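# Unload three sand cores from mould onto plywood boards

## Task

Remove three sand cores from the mould and set them down on the plywood boards next to it, releasing each one: the elongated core with the rounded nose, plus the two upright bladed cores standing in the mould half on the robot's right side. The remaining two cores must stay upright in the mould.

## Robot and tools

Robot: two six-joint arms with parallel grippers, left_arm and right_arm. Each has a wrist camera: cam_left_wrist and cam_right_wrist, both 896x504. A two-camera stand is fixed to the floor behind the arms. Calibrated bases in the scene frame: left_arm at (+0.031, +0.345, 0) m, quat_wxyz (+1.000, 0, 0, +0.008); right_arm at (+0.030, -0.335, 0) m, quat_wxyz (+1.000, 0, 0, -0.014).

Frames: the scene frame has its origin at table-top height, halfway between the nominal bases. +x points out over the table, +z up, and left_arm sits on the +y side. Arm names do not match image sides. Hand positions, hand orientations, velocities and wrist-camera poses are reported in each arm's own base frame. Fixed cameras and the table use the scene frame. A gripper's fingers extend along its +z and open and close along its y. end_effector_position is the point between the pads, roughly 1 cm short of the fingertips. Reported poses may be off by a few cm, more at full reach.

Joint order for every arm, in rows and in result lists: waist, shoulder, elbow, wrist pitch, wrist yaw, wrist roll. Stated ranges in rad: waist -2.618 to 3.054; shoulder 0.000 to 3.142; elbow 0.000 to 3.142; wrist pitch -1.571 to 1.571; wrist yaw -1.571 to 1.571; wrist roll -2.094 to 2.094. True stops may differ by up to 0.059 rad.

Row layout, shared by execute_actions and move: one flat list of 14 numbers covering both arms, each in [-1, 1]. Numbers 1-6 are left_arm joint offsets in the order above, 7 is left_arm opening, 8-13 are right_arm joint offsets, 14 is right_arm opening. Fill all 14 even when one arm stays still. Joint numbers are offsets, not poses: they count from the Joint targets shown in the latest result, as they stood when the action or move began, not from the previous row. Scale: 1.0 equals 2.224 rad for waist, shoulder and elbow, and 8.485 rad for the three wrist joints. Opening is absolute: +1 fully open, -1 closed. Sending 0 for an arm's opening closes it, so resend its current command to leave it unchanged.

execute_actions(actions, cameras): actions is a list of actions. Each action is a list of up to 15 rows, one per 1/30 s step; a shorter list repeats its last row to fill 15 steps. Repeating an offset in a later action moves the joint further. An action is rejected for both arms if it would take a joint more than 0.059 rad beyond its range. Per step, a joint's target may lead its measured angle by at most 0.339 rad (waist, shoulder, elbow) or 2.2 rad (wrists), and targets that would put the gripper more than 200 mm from where it is get scaled back. An empty actions list returns full state and, by default, all images. cameras: list of names, ["all"], or []; an unknown name invalidates the call.

move(target, speed, blend, opening_speed, grip_force, blocking, cameras): target is one row or a list of up to 15 rows; every row is an offset from the same starting Joint targets. Joints interpolate together, so the hand follows a curve, with no obstacle avoidance. speed: peak rad/s of the joint with the longest way, 0.01 to 12.57, default 0.5, or one per target. blend: corner rounding in rad per target, default 0 (full stop). opening_speed: rate of the opening command per second on the -1..+1 scale, at least 0.2. grip_force: newtons per pad, 10 to 50, one value or one per arm; it persists, and lower values close more slowly. blocking=false returns after about 0.5 s while motion continues. The result adds a move: line ending in done, off_target, moving, held or fault, plus limits=held if steps were withheld. done and off_target say nothing about contact.

wait(seconds 0 to 10, cameras): holds last commands and lets a running move go on. stop(cameras): brakes the current move. zoom_image(camera, region): camera is cam_left_wrist or cam_right_wrist; region [x0, y0, x1, y1] in pixels from the top-left, at most 504 wide and high, taken from that camera's latest image. finished_scene(scene): pass the current scene number; it is final, so make no further call in that reply.

Result lines: Joint positions and Joint velocities per arm (rad, rad/s) followed by pad gap (m; 0.094 fully open); Joint targets, the base for your next offsets; Joint torques (drive output including arm weight, with offset and noise; positive toward larger angle); grip_measured on the opening scale (reads a little wide when empty, narrower than a firmly held part); grip_effort_nm (negative means closing; not a pad force); Tool commands. joint sent to its limit marks a joint driven to its stop. joint command not followed means the clearance check altered targets. MOTOR HOT appears at 75 °C; OVER-TEMPERATURE FAULT at 90 °C folds that arm and disables it.

Cautions: cores are sand, so close gently with opening_speed and perhaps reduced grip_force, and command opening well above grip_measured to release. Put each core down gently and let go only once it is still. Never drop cores, slam, or shove hard against the mould or table, and keep every part on the table. Keep the two arms and grippers apart, since contact between them can fail the task. Avoid strain on the wrist-camera cables, which count as the hand. Avoid holding loads or stretched poses for long. If an arm is stuck pressing, command targets back past its measured positions. Loose objects may occasionally get nudged by outside disturbances.

Each tool is called after ">>>" by a JSON object that holds its "op" and its "data", one argument or row to a line.

## Session

>>> {"op": "execute_actions", "data": {
  "actions": []
}}

Scene clock: 0.00 s.
left_arm: end_effector_position=(+0.3491, -0.0518, +0.2090) grip_measured=+1.000 grip_effort_nm=n/a end_effector_quat_wxyz=(+0.533, -0.007, +0.815, -0.226) | right_arm: end_effector_position=(+0.3047, +0.0784, +0.1820) grip_measured=+1.000 grip_effort_nm=n/a end_effector_quat_wxyz=(+0.477, +0.034, +0.863, +0.162)
Joint positions: left_arm=[0.064 1.008 0.577 0.059 0.429 -0.249 0.094] | right_arm=[0.21 0.845 0.563 -0.234 -0.068 0.329 0.094]
Joint velocities: within noise
Joint torques (N m): no reading
Heat: left arm: 36 °C; right arm: 36 °C.
Joint targets: left_arm=[0.064 1.000 0.586 0.063 0.431 -0.247] | right_arm=[0.210 0.838 0.575 -0.230 -0.068 0.327]
Tool commands: left_gripper/opening=+1.0 right_gripper/opening=+1.0

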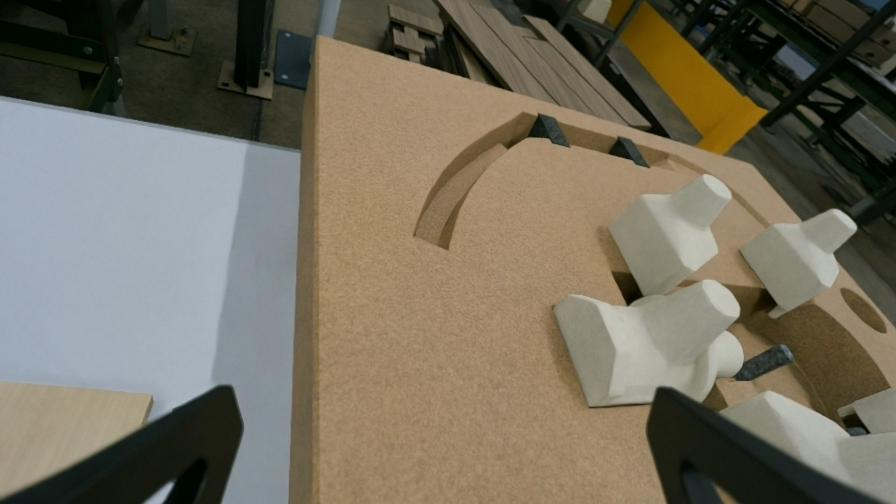

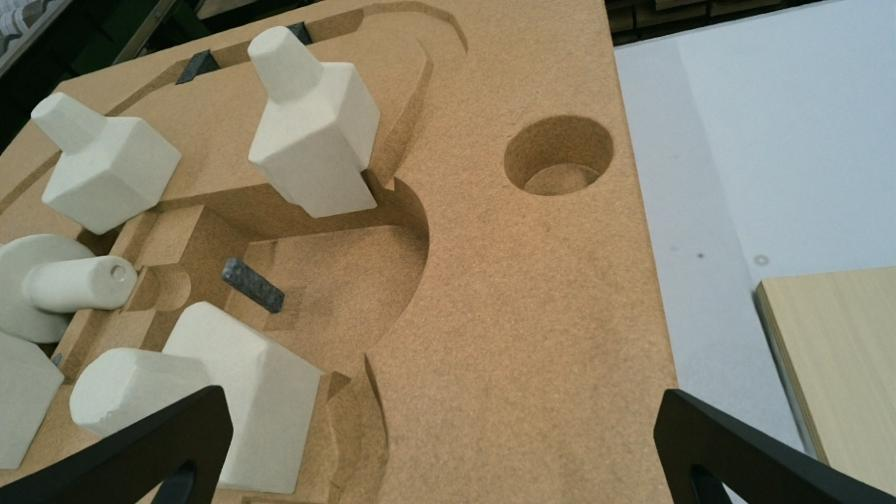

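>>> {"op": "move", "data": {
  "target": [-0.2644, 0.3849, 0.4928, -0.0919, -0.0508, 0.0291, 0.17, 0.0728, 0.5333, 0.5778, -0.0468, 0.008, -0.0385, 0.17],
  "speed": 0.9,
  "grip_force": 28,
  "cameras": ["all"]
}}

Scene clock: 8.77 s.
left_arm: end_effector_position=(+0.4301, -0.2501, +0.1903) grip_measured=+0.172 grip_effort_nm=-0.06 end_effector_quat_wxyz=(+0.316, +0.244, +0.912, -0.090) | right_arm: end_effector_position=(+0.5204, +0.2029, +0.1861) grip_measured=+0.173 grip_effort_nm=-0.13 end_effector_quat_wxyz=(+0.363, -0.168, +0.914, +0.072)
Joint positions: left_arm=[-0.526 1.84 1.654 -0.716 0.009 -0.006 0.055] | right_arm=[0.368 2.02 1.826 -0.62 -0.006 0.006 0.055]
Joint torques (N m): left_arm=[0.12 -7.56 7.94 1.6 -0.08 0.01] | right_arm=[0.28 -9.57 8.81 1.12 0.05 -0.11]
Heat: left arm: 37 °C; right arm: 38 °C.
Joint targets: left_arm=[-0.524 1.856 1.682 -0.717 0.000 0.000] | right_arm=[0.371 2.024 1.860 -0.627 0.000 0.000]
grip_force (N): 28, 28
move: done

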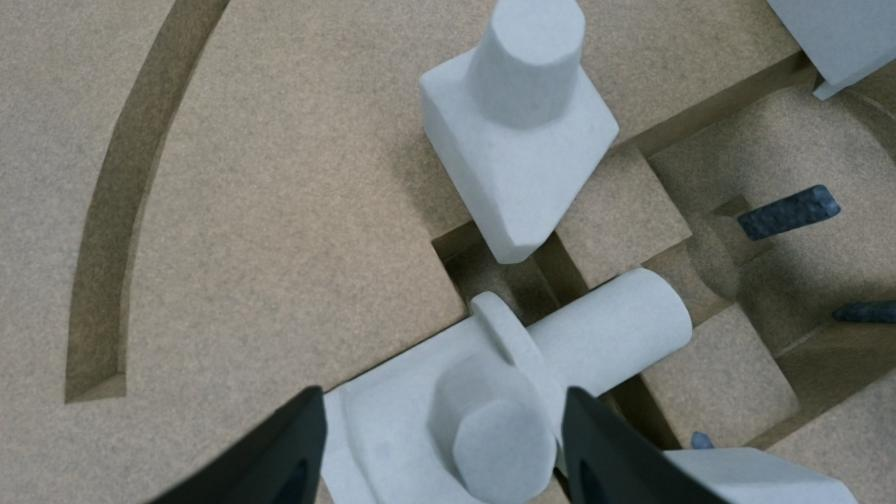

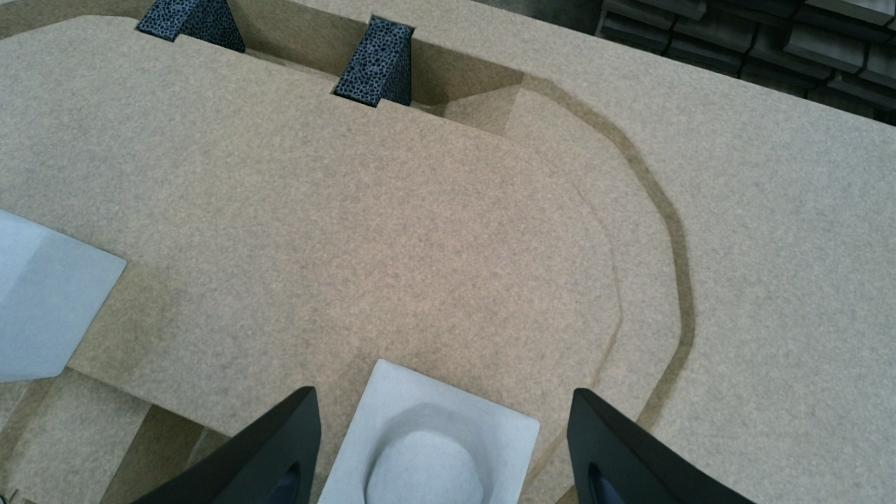

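>>> {"op": "move", "data": {
  "target": [
    [-0.0175,-0.0499,-0.0481,0.0067,0,0,0.17, 0.0045,-0.0558,-0.0607,0.0085,0,0,0.17],
    [-0.0175,-0.0477,-0.1268,0.0279,0,0,0.17, 0.0045,-0.0544,-0.129,0.0262,0,0,0.17]
  ],
  "speed": [0.3, 0.3],
  "blend": [0.03, 0],
  "cameras": ["all"]
}}

Scene clock: 23.80 s.
left_arm: end_effector_position=(+0.4118, -0.2576, +0.1522) grip_measured=+0.172 grip_effort_nm=-0.06 end_effector_quat_wxyz=(+0.328, +0.257, +0.904, -0.099) | right_arm: end_effector_position=(+0.5035, +0.1999, +0.1611) grip_measured=+0.173 grip_effort_nm=-0.13 end_effector_quat_wxyz=(+0.377, -0.170, +0.908, +0.075)
Joint positions: left_arm=[-0.558 1.779 1.407 -0.5 0.008 -0.006 0.055] | right_arm=[0.374 1.932 1.582 -0.432 -0.006 0.006 0.055]
Joint torques (N m): left_arm=[-0.38 -10.29 5.04 1.89 -0.08 0.01] | right_arm=[0.62 -11.6 5.52 1.47 0.05 -0.11]
Heat: left arm: 38 °C; right arm: 40 °C.
Joint targets: left_arm=[-0.563 1.750 1.401 -0.480 0.000 0.000] | right_arm=[0.381 1.904 1.573 -0.405 0.000 0.000]
grip_force (N): 28, 28
move: done

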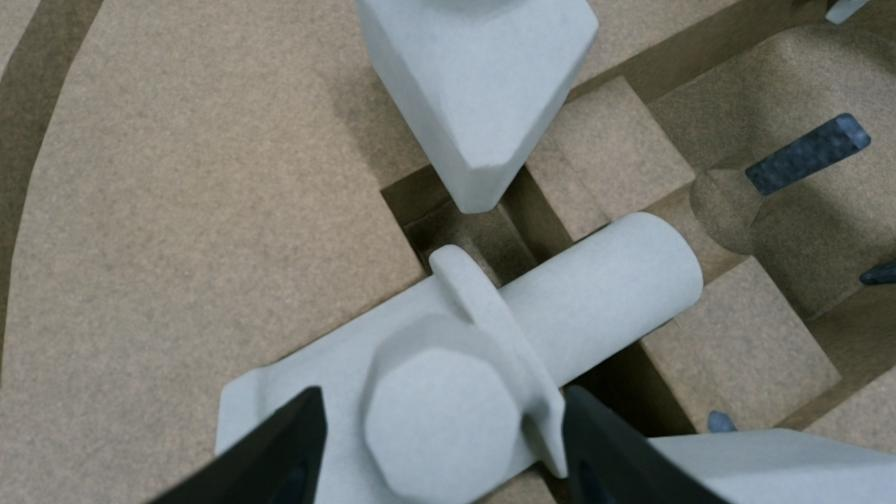

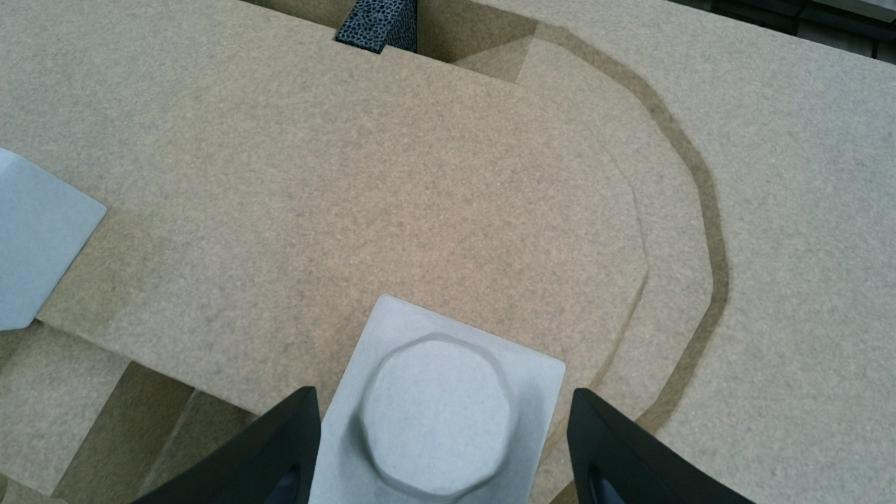

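>>> {"op": "move", "data": {
  "target": [
    [0,0,0,0,0,0,0.17, 0.0015,0.004,-0.013,0.0036,0,0,0.17],
    [0,0,0,0,0,0,-0.5, 0.0015,0.004,-0.013,0.0036,0,0,-0.5]
  ],
  "speed": 0.2,
  "cameras": ["all"]
}}

Scene clock: 33.63 s.
left_arm: end_effector_position=(+0.4122, -0.2572, +0.1523) grip_measured=-0.236 grip_effort_nm=-0.58 end_effector_quat_wxyz=(+0.329, +0.258, +0.903, -0.097) | right_arm: end_effector_position=(+0.5031, +0.2015, +0.1554) grip_measured=-0.235 grip_effort_nm=-0.55 end_effector_quat_wxyz=(+0.379, -0.171, +0.906, +0.076)
Joint positions: left_arm=[-0.558 1.779 1.407 -0.5 0.005 -0.004 0.036] | right_arm=[0.377 1.932 1.555 -0.399 -0.006 0.006 0.036]
Joint torques (N m): left_arm=[-0.42 -10.22 4.98 1.87 -0.02 -0.04] | right_arm=[0.61 -10.84 5.35 1.44 0.04 -0.11]
Heat: left arm: 38 °C; right arm: 39 °C.
Joint targets: left_arm=[-0.563 1.750 1.401 -0.480 0.000 0.000] | right_arm=[0.385 1.912 1.544 -0.375 0.000 0.000]
grip_force (N): 28, 28
move: done

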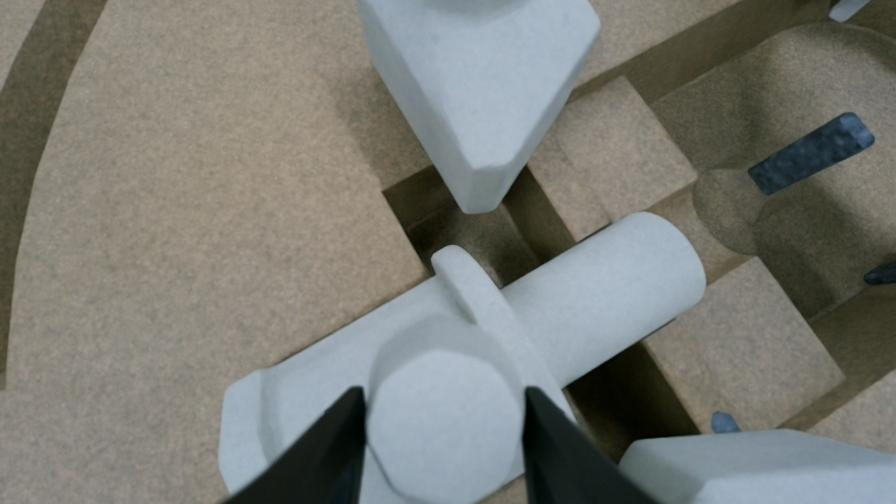

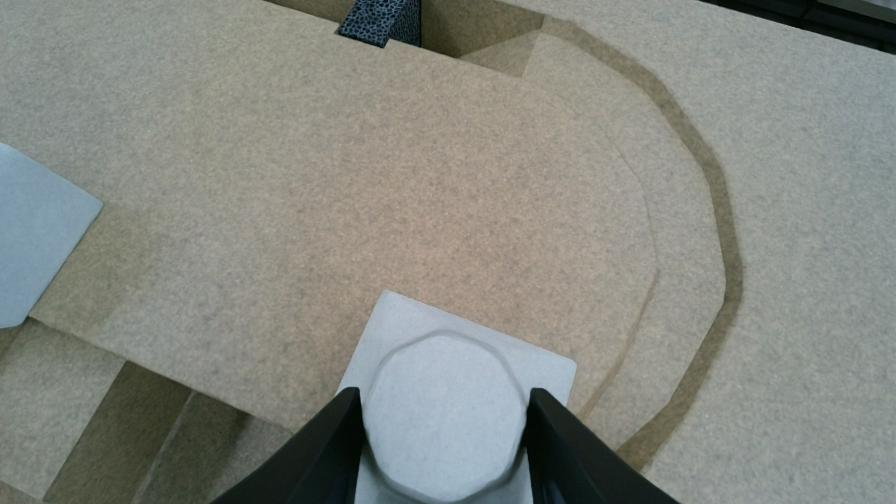

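>>> {"op": "move", "data": {
  "target": [
    [0,0.0369,0.2041,-0.0395,0,0,-0.5, 0,0.0252,0.1691,-0.0365,0,0,-0.5],
    [0.2531,-0.1484,-0.0229,-0.0236,0,0,-0.5, -0.1281,-0.1538,-0.0333,0.0018,0,-0.1179,-0.5],
    [0.4532,-0.3192,-0.2567,-0.0035,0,0,-0.5, -0.3143,-0.2954,-0.4442,0.08,0,-0.1956,-0.5]
  ],
  "speed": [0.35, 0.8, 0.8],
  "blend": [0.05, 0.12, 0],
  "cameras": ["all"]
}}

Scene clock: 50.00 s.
left_arm: end_effector_position=(+0.2765, +0.1313, +0.1477) grip_measured=-0.239 grip_effort_nm=-0.59 end_effector_quat_wxyz=(+0.323, -0.205, +0.921, +0.073) | right_arm: end_effector_position=(+0.3649, -0.1168, +0.1214) grip_measured=-0.242 grip_effort_nm=-0.60 end_effector_quat_wxyz=(+0.273, -0.539, +0.682, -0.411)
Joint positions: left_arm=[0.439 1.088 0.812 -0.62 -0.002 0.001 0.036] | right_arm=[-0.31 1.293 0.546 0.208 0.005 -1.651 0.036]
Joint torques (N m): left_arm=[0.54 -6.09 6.89 2.84 0.03 -0.06] | right_arm=[-0.29 -6.83 6.6 2.33 -0.05 -0.12]
Heat: left arm: 38 °C; right arm: 39 °C.
Joint targets: left_arm=[0.445 1.040 0.829 -0.510 0.000 0.000] | right_arm=[-0.315 1.255 0.557 0.304 0.000 -1.660]
grip_force (N): 28, 28
move: off_target (left_arm, right_arm); left_arm: the wrist pitch is farthest, 0.110 rad from its target; right_arm: the wrist pitch is farthest, 0.096 rad from its target

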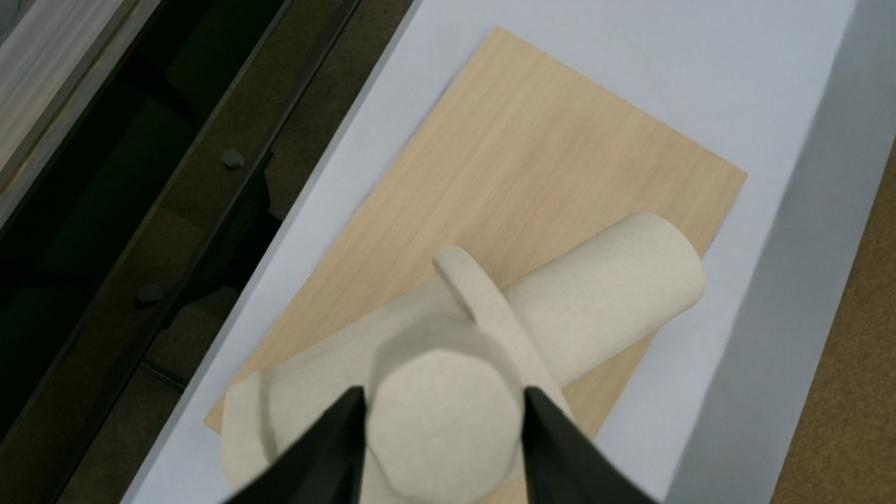

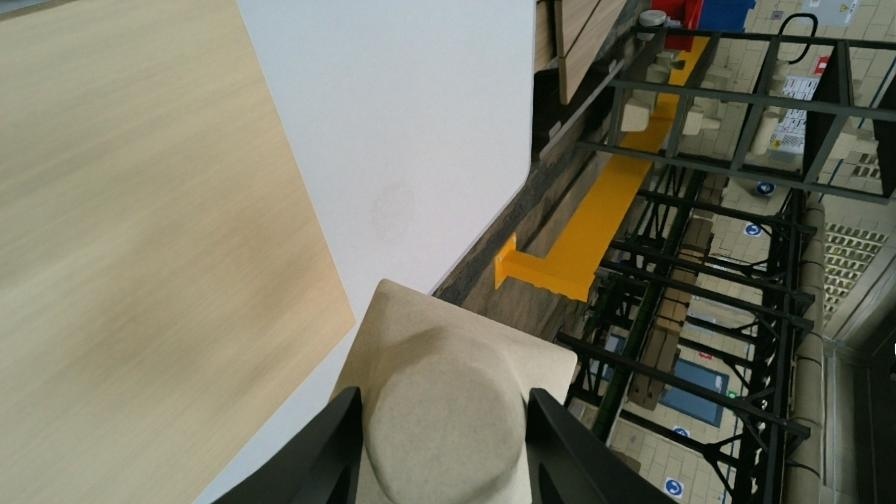

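>>> {"op": "move", "data": {
  "target": [
    [0,0.0324,-0.0468,0.014,0,0,-0.5, 0,0.0886,-0.0549,0.0341,0,0,-0.5],
    [0,0.0355,-0.0625,0.0186,0,0,-0.5, 0,0.1201,-0.0679,0.0456,0,0,-0.5]
  ],
  "speed": [0.25, 0.08],
  "blend": [0.02, 0],
  "cameras": ["all"]
}}

Scene clock: 75.13 s.
left_arm: end_effector_position=(+0.2837, +0.1346, +0.1160) grip_measured=-0.239 grip_effort_nm=-0.59 end_effector_quat_wxyz=(+0.334, -0.204, +0.917, +0.076) | right_arm: end_effector_position=(+0.3698, -0.1184, +0.0677) grip_measured=-0.243 grip_effort_nm=-0.60 end_effector_quat_wxyz=(+0.281, -0.535, +0.674, -0.425)
Joint positions: left_arm=[0.439 1.121 0.687 -0.437 -0.002 0.001 0.036] | right_arm=[-0.31 1.523 0.406 0.614 0.005 -1.654 0.036]
Joint torques (N m): left_arm=[0.54 -2.73 5.7 2.61 0.06 -0.07] | right_arm=[-0.42 -4.49 4.57 2.18 -0.06 -0.1]
Heat: left arm: 40 °C; right arm: 40 °C.
Joint targets: left_arm=[0.445 1.119 0.690 -0.352 0.000 0.000] | right_arm=[-0.315 1.523 0.405 0.691 0.000 -1.660]
grip_force (N): 28, 28
move: off_target (left_arm, right_arm); left_arm: the wrist pitch is farthest, 0.085 rad from its target; right_arm: the wrist pitch is farthest, 0.077 rad from its target

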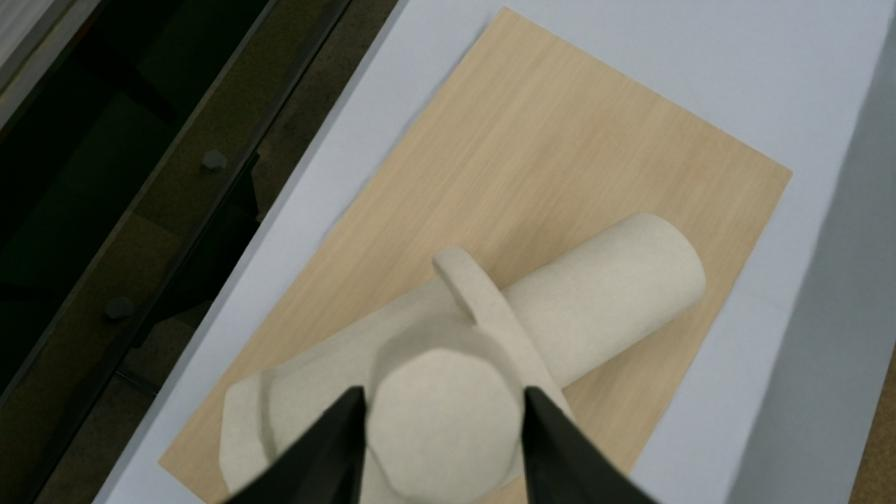

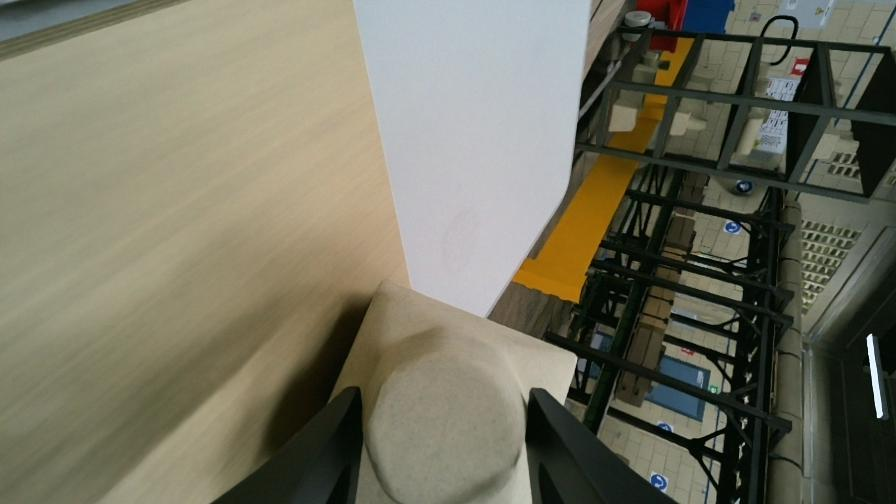

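>>> {"op": "move", "data": {
  "target": [
    [0,0,-0.0025,0.001,0,0,-0.5, 0,0.004,-0.003,0.0012,0,0,-0.5],
    [0,0,-0.0025,0.001,0,0,0.05, 0,0.004,-0.003,0.0012,0,0,0.1]
  ],
  "speed": 0.05,
  "opening_speed": 0.25,
  "cameras": ["all"]
}}

Scene clock: 81.60 s.
left_arm: end_effector_position=(+0.2950, +0.1399, +0.1265) grip_measured=+0.048 grip_effort_nm=0.13 end_effector_quat_wxyz=(+0.365, -0.202, +0.905, +0.083) | right_arm: end_effector_position=(+0.3732, -0.1197, +0.0734) grip_measured=+0.097 grip_effort_nm=0.18 end_effector_quat_wxyz=(+0.287, -0.532, +0.666, -0.438)
Joint positions: left_arm=[0.439 1.121 0.683 -0.365 -0.002 0.001 0.049] | right_arm=[-0.31 1.53 0.401 0.661 0.006 -1.662 0.052]
Joint torques (N m): left_arm=[0.47 -2.84 5.7 2 0.03 -0.08] | right_arm=[-0.36 -4.45 4.41 1.85 -0.07 -0.01]
Heat: left arm: 40 °C; right arm: 40 °C.
Joint targets: left_arm=[0.445 1.119 0.685 -0.344 0.000 0.000] | right_arm=[-0.315 1.531 0.399 0.701 0.000 -1.660]
grip_force (N): 28, 28
move: off_target (right_arm); target 2's new numbers were sent with left_arm's wrist pitch 0.084 rad from that target; right_arm: the wrist pitch is farthest, 0.041 rad from its target

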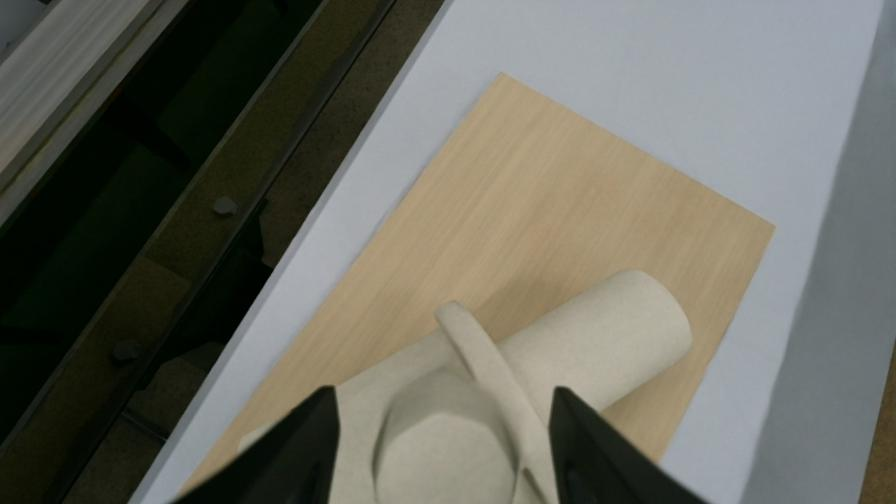

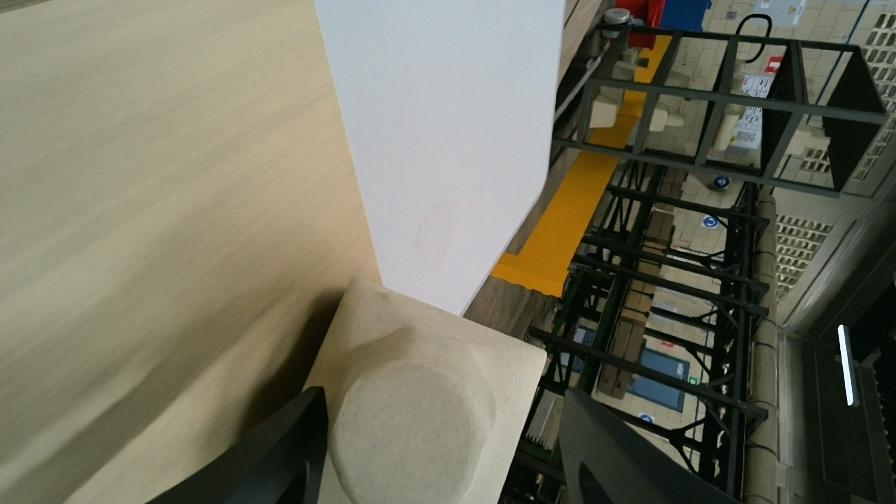

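>>> {"op": "move", "data": {
  "target": [0,-0.0045,0.1641,-0.0566,0,0,0.17, 0,0.018,-0.0068,0,0,0,0.25],
  "speed": 0.25,
  "opening_speed": 0.2,
  "cameras": ["all"]
}}

Scene clock: 91.97 s.
left_arm: end_effector_position=(+0.2774, +0.1317, +0.1934) grip_measured=+0.168 grip_effort_nm=0.12 end_effector_quat_wxyz=(+0.313, -0.206, +0.925, +0.071) | right_arm: end_effector_position=(+0.3691, -0.1182, +0.0579) grip_measured=+0.247 grip_effort_nm=0.17 end_effector_quat_wxyz=(+0.278, -0.539, +0.673, -0.424)
Joint positions: left_arm=[0.439 1.121 1.024 -0.821 -0.002 0.001 0.055] | right_arm=[-0.31 1.566 0.391 0.667 0.005 -1.663 0.059]
Joint torques (N m): left_arm=[0.51 -3.45 7.58 1.57 0.07 -0.07] | right_arm=[-0.39 -4.21 3.86 1.77 -0.05 -0.01]
Heat: left arm: 38 °C; right arm: 41 °C.
Joint targets: left_arm=[0.445 1.109 1.050 -0.824 0.000 0.000] | right_arm=[-0.315 1.571 0.384 0.701 0.000 -1.660]
grip_force (N): 28, 28
move: done

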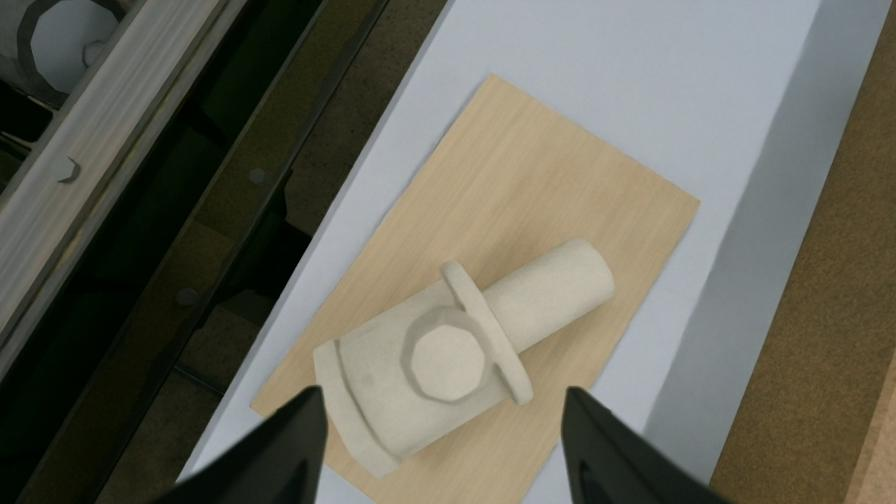

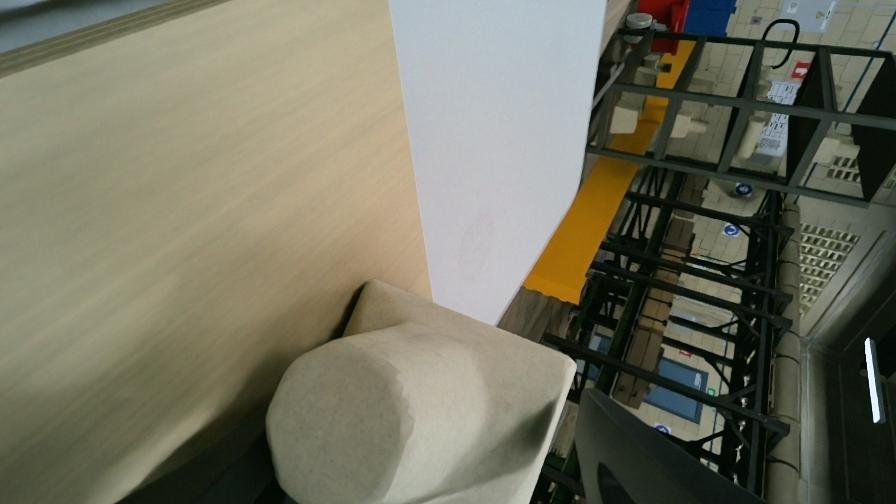

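>>> {"op": "move", "data": {
  "target": [
    [0,0,0,0,0,0,0.17, 0,-0.0252,0,0,0,0,0.25],
    [0,0,0,0,0,0,0.17, 0,-0.103,-0.0265,-0.0178,0,0,0.25],
    [0,0,0,0,0,0,0.17, 0,-0.1902,-0.0481,-0.0355,0,0,0.25],
    [0,0,0,0,0,0,0.17, 0,-0.2905,0.1174,-0.1015,0,0,0.25],
    [0,0,0,0,0,0,0.17, 0.397,-0.1596,0.268,-0.1362,0,0.1956,0.25]
  ],
  "speed": [0.1, 0.2, 0.3, 0.6, 0.9],
  "blend": [0.01, 0.03, 0.05, 0.1, 0],
  "cameras": ["cam_right_wrist"]
}}

Scene clock: 112.20 s.
left_arm: end_effector_position=(+0.2773, +0.1316, +0.1933) grip_measured=+0.168 grip_effort_nm=0.13 end_effector_quat_wxyz=(+0.313, -0.206, +0.925, +0.071) | right_arm: end_effector_position=(+0.3112, +0.1968, +0.1941) grip_measured=+0.247 grip_effort_nm=0.17 end_effector_quat_wxyz=(+0.399, -0.256, +0.874, +0.112)
Joint positions: left_arm=[0.439 1.121 1.024 -0.822 -0.002 0.001 0.055] | right_arm=[0.563 1.212 0.944 -0.45 0.004 -0.008 0.059]
Joint torques (N m): left_arm=[0.49 -3.41 7.54 1.57 0.03 -0.07] | right_arm=[0.47 -3.19 9.02 1.24 -0.05 0.04]
Heat: left arm: 40 °C; right arm: 42 °C.
Joint targets: left_arm=[0.445 1.109 1.050 -0.824 0.000 0.000] | right_arm=[0.569 1.216 0.980 -0.454 0.000 0.000]
grip_force (N): 28, 28
move: off_target (right_arm); right_arm: the elbow is farthest, 0.036 rad from its target
Images, in order (width x height): cam_right_wrist 896x504.

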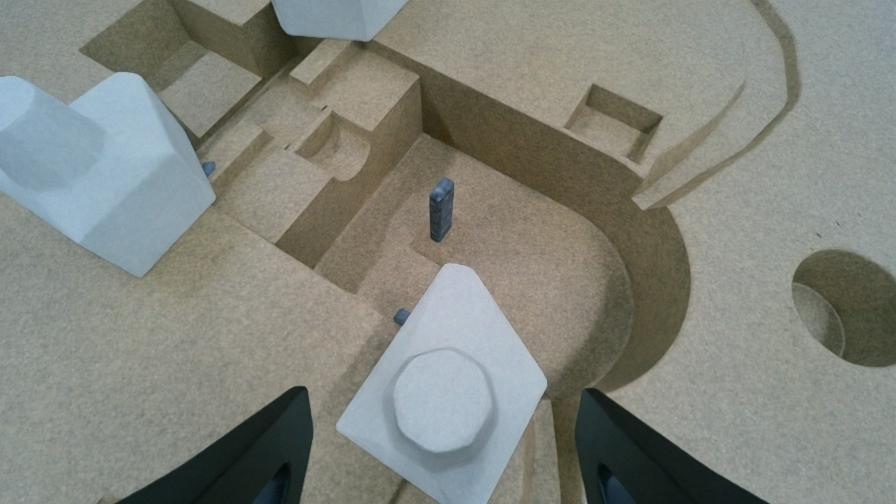

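>>> {"op": "move", "data": {
  "target": [
    [0,0,0,0,0,0,0.17, 0,0.022,-0.0877,0.0293,0,0,0.25],
    [0,0,0,0,0,0,0.17, 0,0.022,-0.0877,0.0293,0,0,-0.5]
  ],
  "speed": 0.3,
  "cameras": ["cam_right_wrist"]
}}

Scene clock: 120.17 s.
left_arm: end_effector_position=(+0.2773, +0.1316, +0.1933) grip_measured=+0.168 grip_effort_nm=0.13 end_effector_quat_wxyz=(+0.313, -0.206, +0.925, +0.071) | right_arm: end_effector_position=(+0.3185, +0.2014, +0.1509) grip_measured=-0.232 grip_effort_nm=-0.54 end_effector_quat_wxyz=(+0.405, -0.254, +0.871, +0.114)
Joint positions: left_arm=[0.439 1.121 1.024 -0.822 -0.002 0.001 0.055] | right_arm=[0.563 1.262 0.793 -0.232 0.004 -0.006 0.036]
Joint torques (N m): left_arm=[0.53 -3.44 7.6 1.57 0.03 -0.08] | right_arm=[0.47 -3.63 5.53 1.54 -0.06 0.03]
Heat: left arm: 40 °C; right arm: 41 °C.
Joint targets: left_arm=[0.445 1.109 1.050 -0.824 0.000 0.000] | right_arm=[0.569 1.265 0.785 -0.206 0.000 0.000]
grip_force (N): 28, 28
move: done
Images, in order (width x height): cam_right_wrist 896x504.

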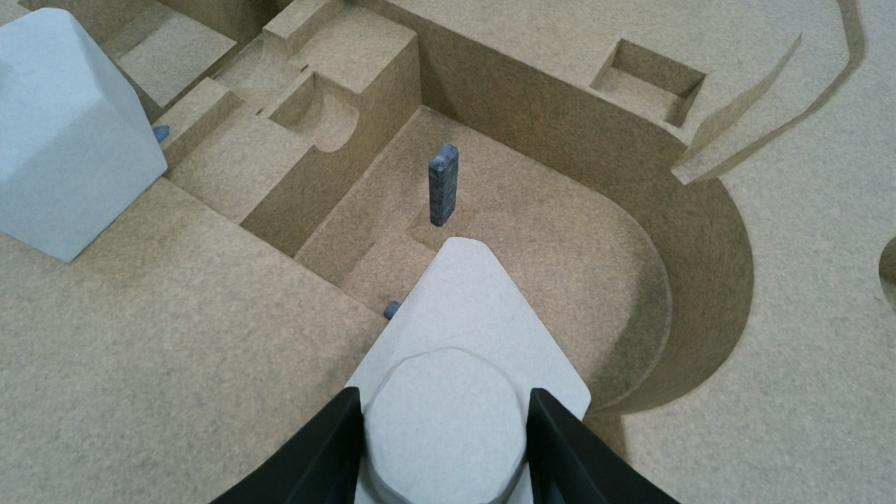

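>>> {"op": "move", "data": {
  "target": [
    [0,0,0,0,0,0,0.17, 0,-0.0112,0.1398,-0.033,0,0,-0.5],
    [0,0,0,0,0,0,0.17, -0.1884,-0.0517,0.1821,-0.037,0,-0.0943,-0.5],
    [0,0,0,0,0,0,0.17, -0.4793,-0.2473,-0.1304,-0.017,0,-0.2121,-0.5]
  ],
  "speed": [0.35, 0.8, 0.8],
  "blend": [0.04, 0.12, 0],
  "cameras": ["cam_right_wrist"]
}}

Scene clock: 136.63 s.
left_arm: end_effector_position=(+0.2773, +0.1316, +0.1933) grip_measured=+0.168 grip_effort_nm=0.13 end_effector_quat_wxyz=(+0.313, -0.206, +0.925, +0.071) | right_arm: end_effector_position=(+0.2356, -0.1257, +0.1271) grip_measured=-0.238 grip_effort_nm=-0.59 end_effector_quat_wxyz=(+0.171, -0.549, +0.726, -0.377)
Joint positions: left_arm=[0.439 1.121 1.024 -0.822 -0.002 0.001 0.055] | right_arm=[-0.491 0.744 0.481 -0.453 0.004 -1.789 0.036]
Joint torques (N m): left_arm=[0.47 -3.47 7.61 1.59 0.03 -0.05] | right_arm=[-0.55 -2.8 7.24 2.26 -0.05 -0.13]
Heat: left arm: 40 °C; right arm: 43 °C.
Joint targets: left_arm=[0.445 1.109 1.050 -0.824 0.000 0.000] | right_arm=[-0.498 0.715 0.494 -0.350 0.000 -1.800]
grip_force (N): 28, 28
move: off_target (right_arm); right_arm: the wrist pitch is farthest, 0.103 rad from its target
Images, in order (width x height): cam_right_wrist 896x504.

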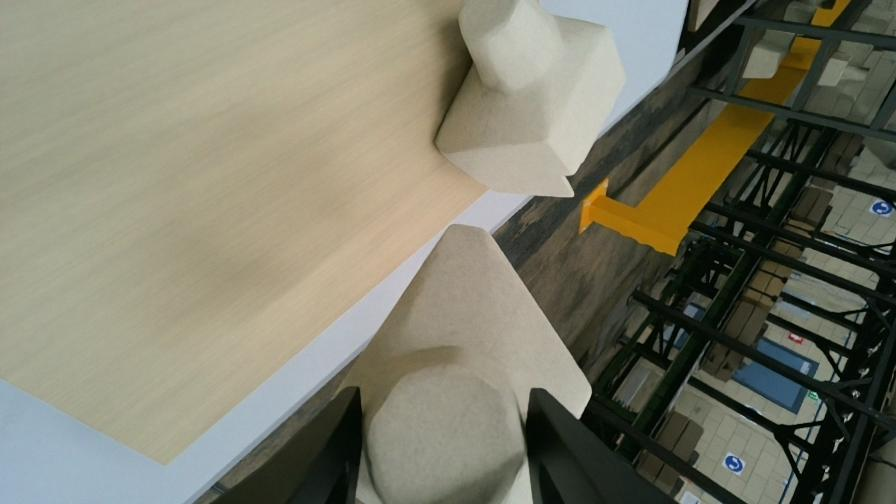

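>>> {"op": "zoom_image", "data": {
  "camera": "cam_right_wrist",
  "region": [380, 0, 680, 240]
}}

Scaled by 1.680.

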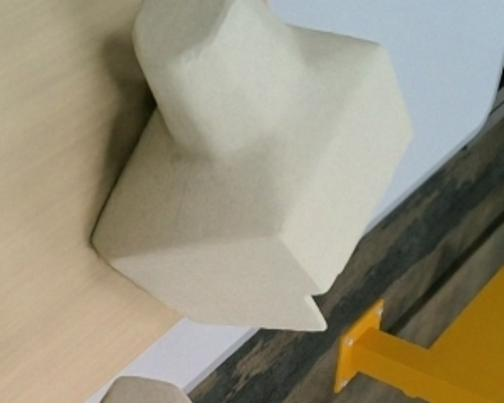

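>>> {"op": "move", "data": {
  "target": [
    [0,0,0,0,0,0,0.17, 0,0.0324,-0.0922,0.0299,0,0,-0.5],
    [0,0,0,0,0,0,0.17, 0,0.0499,-0.1178,0.0412,0,0,-0.5],
    [0,0,0,0,0,0,0.17, 0,0.0499,-0.1178,0.0412,0,0,0.1]
  ],
  "speed": [0.25, 0.08, 0.08],
  "blend": [0.02, 0, 0],
  "opening_speed": 0.25,
  "cameras": ["cam_right_wrist"]
}}

Scene clock: 169.23 s.
left_arm: end_effector_position=(+0.2773, +0.1316, +0.1933) grip_measured=+0.168 grip_effort_nm=0.13 end_effector_quat_wxyz=(+0.313, -0.206, +0.925, +0.071) | right_arm: end_effector_position=(+0.2453, -0.1311, +0.0738) grip_measured=+0.097 grip_effort_nm=0.17 end_effector_quat_wxyz=(+0.183, -0.542, +0.712, -0.407)
Joint positions: left_arm=[0.439 1.121 1.024 -0.822 -0.002 0.001 0.055] | right_arm=[-0.491 0.831 0.231 -0.047 0.005 -1.795 0.052]
Joint torques (N m): left_arm=[0.54 -3.41 7.64 1.58 0.06 -0.08] | right_arm=[-0.53 -1.06 6.05 1.78 -0.05 -0.08]
Heat: left arm: 41 °C; right arm: 49 °C.
Joint targets: left_arm=[0.445 1.109 1.050 -0.824 0.000 0.000] | right_arm=[-0.497 0.826 0.232 0.000 0.000 -1.800]
grip_force (N): 28, 28
move: off_target (right_arm); target 3's new numbers were sent with right_arm's wrist pitch 0.078 rad from that target; right_arm: the wrist pitch is farthest, 0.046 rad from its target
Images, in order (width x height): cam_right_wrist 896x504.

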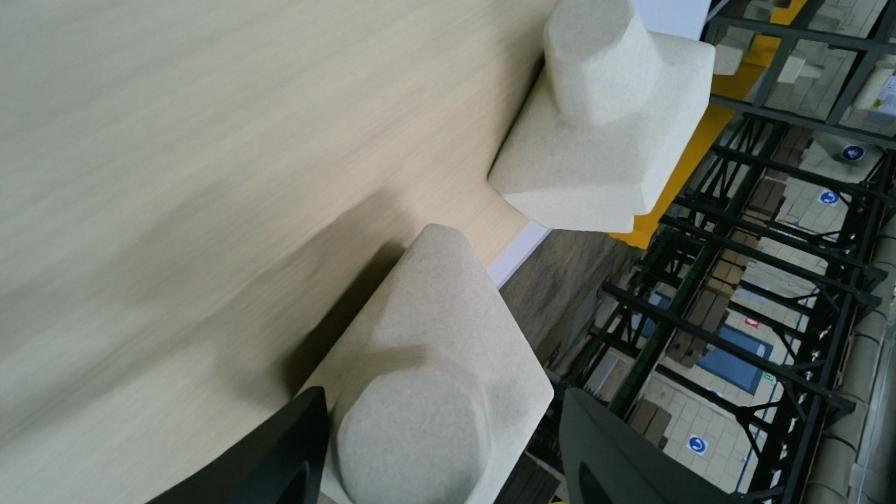

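>>> {"op": "move", "data": {
  "target": [0,0,0,0,0,0,0.17, 0,0.0225,-0.009,0,0,0,0.25],
  "speed": 0.06,
  "opening_speed": 0.2,
  "cameras": ["cam_right_wrist"]
}}

Scene clock: 173.87 s.
left_arm: end_effector_position=(+0.2773, +0.1316, +0.1933) grip_measured=+0.168 grip_effort_nm=0.13 end_effector_quat_wxyz=(+0.313, -0.206, +0.925, +0.071) | right_arm: end_effector_position=(+0.2420, -0.1294, +0.0591) grip_measured=+0.247 grip_effort_nm=0.18 end_effector_quat_wxyz=(+0.174, -0.549, +0.720, -0.388)
Joint positions: left_arm=[0.439 1.121 1.024 -0.822 -0.002 0.001 0.055] | right_arm=[-0.491 0.877 0.219 -0.036 0.005 -1.796 0.059]
Joint torques (N m): left_arm=[0.44 -3.47 7.64 1.57 0.03 -0.07] | right_arm=[-0.51 -0.85 5.35 1.64 -0.05 -0.08]
Heat: left arm: 41 °C; right arm: 48 °C.
Joint targets: left_arm=[0.445 1.109 1.050 -0.824 0.000 0.000] | right_arm=[-0.497 0.876 0.213 0.000 0.000 -1.800]
grip_force (N): 28, 28
move: off_target (right_arm); right_arm: the wrist pitch is farthest, 0.036 rad from its target
Images, in order (width x height): cam_right_wrist 896x504.

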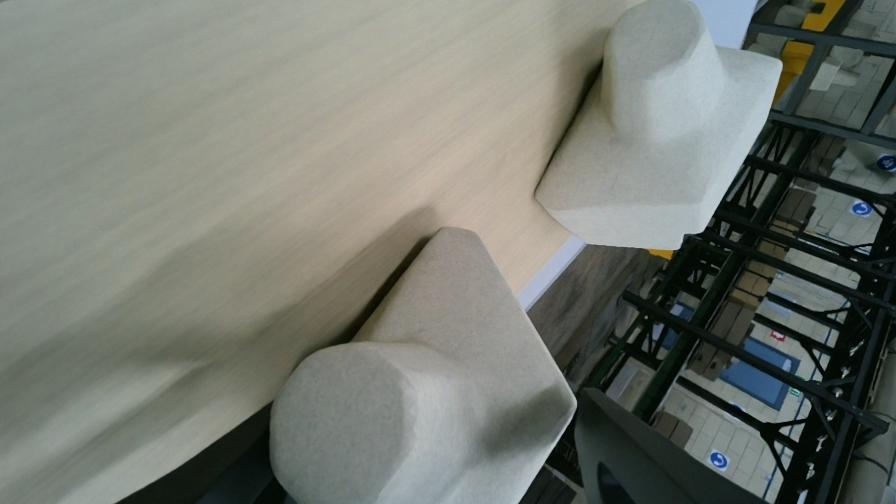

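>>> {"op": "move", "data": {
  "target": [
    [0,0,0,0,0,0,0.17, 0,0.009,-0.0045,0,0,0,0.25],
    [0,0,0,0,0,0,0.17, 0,-0.0162,-0.0045,0,0,0,0.25],
    [0,0,0,0,0,0,0.17, 0,-0.1421,0.0256,-0.0412,0,0,0.25],
    [0,0,0,0,0,0,0.17, 0,-0.0926,0.246,-0.0907,0,0,0.25]
  ],
  "speed": [0.06, 0.1, 0.2, 0.6],
  "blend": [0.005, 0.01, 0.02, 0],
  "cameras": ["cam_right_wrist"]
}}

Scene clock: 192.60 s.
left_arm: end_effector_position=(+0.2773, +0.1316, +0.1933) grip_measured=+0.168 grip_effort_nm=0.13 end_effector_quat_wxyz=(+0.313, -0.206, +0.925, +0.071) | right_arm: end_effector_position=(+0.2178, -0.1161, +0.1983) grip_measured=+0.247 grip_effort_nm=0.17 end_effector_quat_wxyz=(+0.175, -0.550, +0.719, -0.389)
Joint positions: left_arm=[0.439 1.121 1.024 -0.822 -0.002 0.001 0.055] | right_arm=[-0.491 0.67 0.734 -0.755 0.003 -1.799 0.059]
Joint torques (N m): left_arm=[0.54 -3.49 7.61 1.57 0.05 -0.11] | right_arm=[-0.51 0.39 7.98 1.19 -0.03 -0.04]
Heat: left arm: 41 °C; right arm: 45 °C.
Joint targets: left_arm=[0.445 1.109 1.050 -0.824 0.000 0.000] | right_arm=[-0.497 0.670 0.760 -0.770 0.000 -1.800]
grip_force (N): 28, 28
move: done
Images, in order (width x height): cam_right_wrist 896x504.

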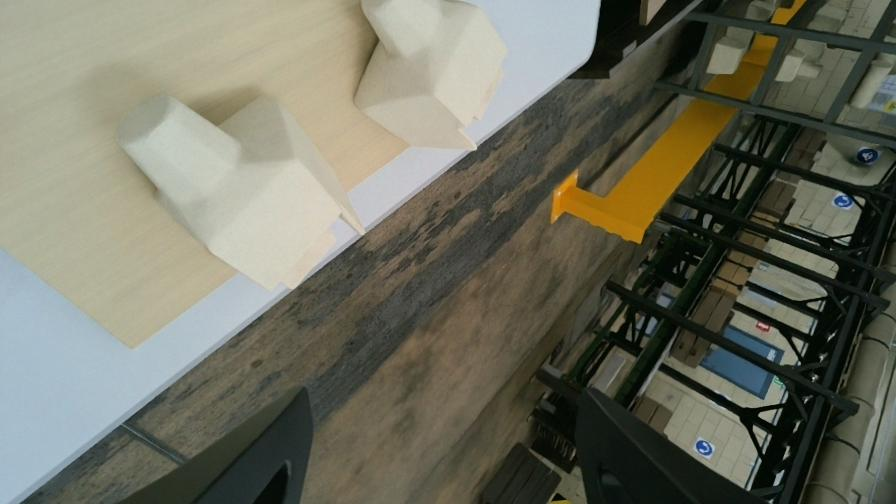

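>>> {"op": "move", "data": {
  "target": [0,0,0,0,0,0,0.17, 0.04,0.182,0.167,-0.0345,0,0.2121,0.25],
  "speed": 1.0,
  "cameras": ["cam_right_wrist"]
}}

>>> {"op": "zoom_image", "data": {
  "camera": "cam_right_wrist",
  "region": [200, 0, 704, 400]
}}

Scene clock: 198.80 s.
left_arm: end_effector_position=(+0.2773, +0.1316, +0.1933) grip_measured=+0.168 grip_effort_nm=0.12 end_effector_quat_wxyz=(+0.313, -0.206, +0.925, +0.071) | right_arm: end_effector_position=(+0.2441, -0.1075, +0.2020) grip_measured=+0.247 grip_effort_nm=0.17 end_effector_quat_wxyz=(+0.262, +0.196, +0.943, -0.058)
Joint positions: left_arm=[0.439 1.121 1.024 -0.822 -0.002 0.001 0.055] | right_arm=[-0.416 1.073 1.098 -1.053 0.003 -0.007 0.059]
Joint torques (N m): left_arm=[0.51 -3.47 7.49 1.58 0.03 -0.05] | right_arm=[0.7 -1.78 8.35 0.84 -0.03 0.03]
Heat: left arm: 41 °C; right arm: 44 °C.
Joint targets: left_arm=[0.445 1.109 1.050 -0.824 0.000 0.000] | right_arm=[-0.409 1.075 1.131 -1.063 0.000 0.000]
grip_force (N): 28, 28
move: done
Images, in order (width x height): cam_right_wrist 896x504.

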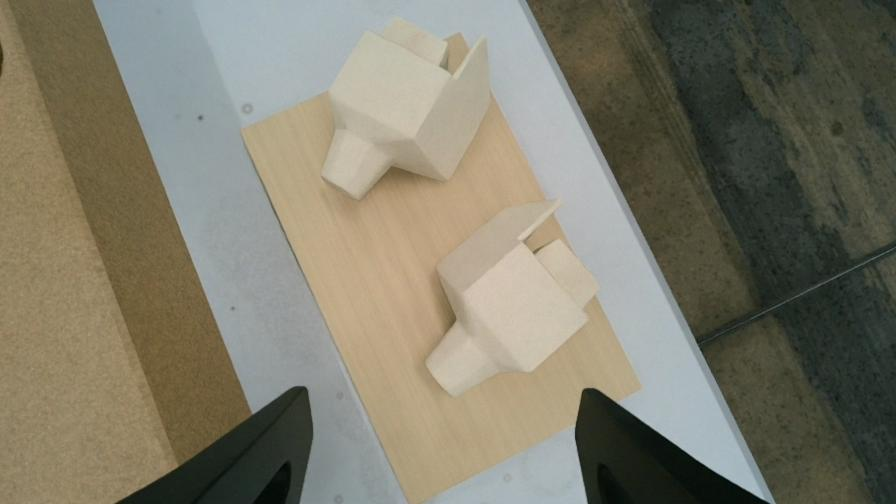

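Scaled by 1.000.

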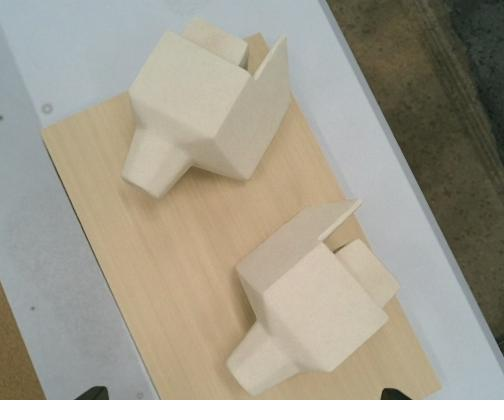

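>>> {"op": "finished_scene", "data": {
  "scene": 2
}}

The scene is finished: the task was done.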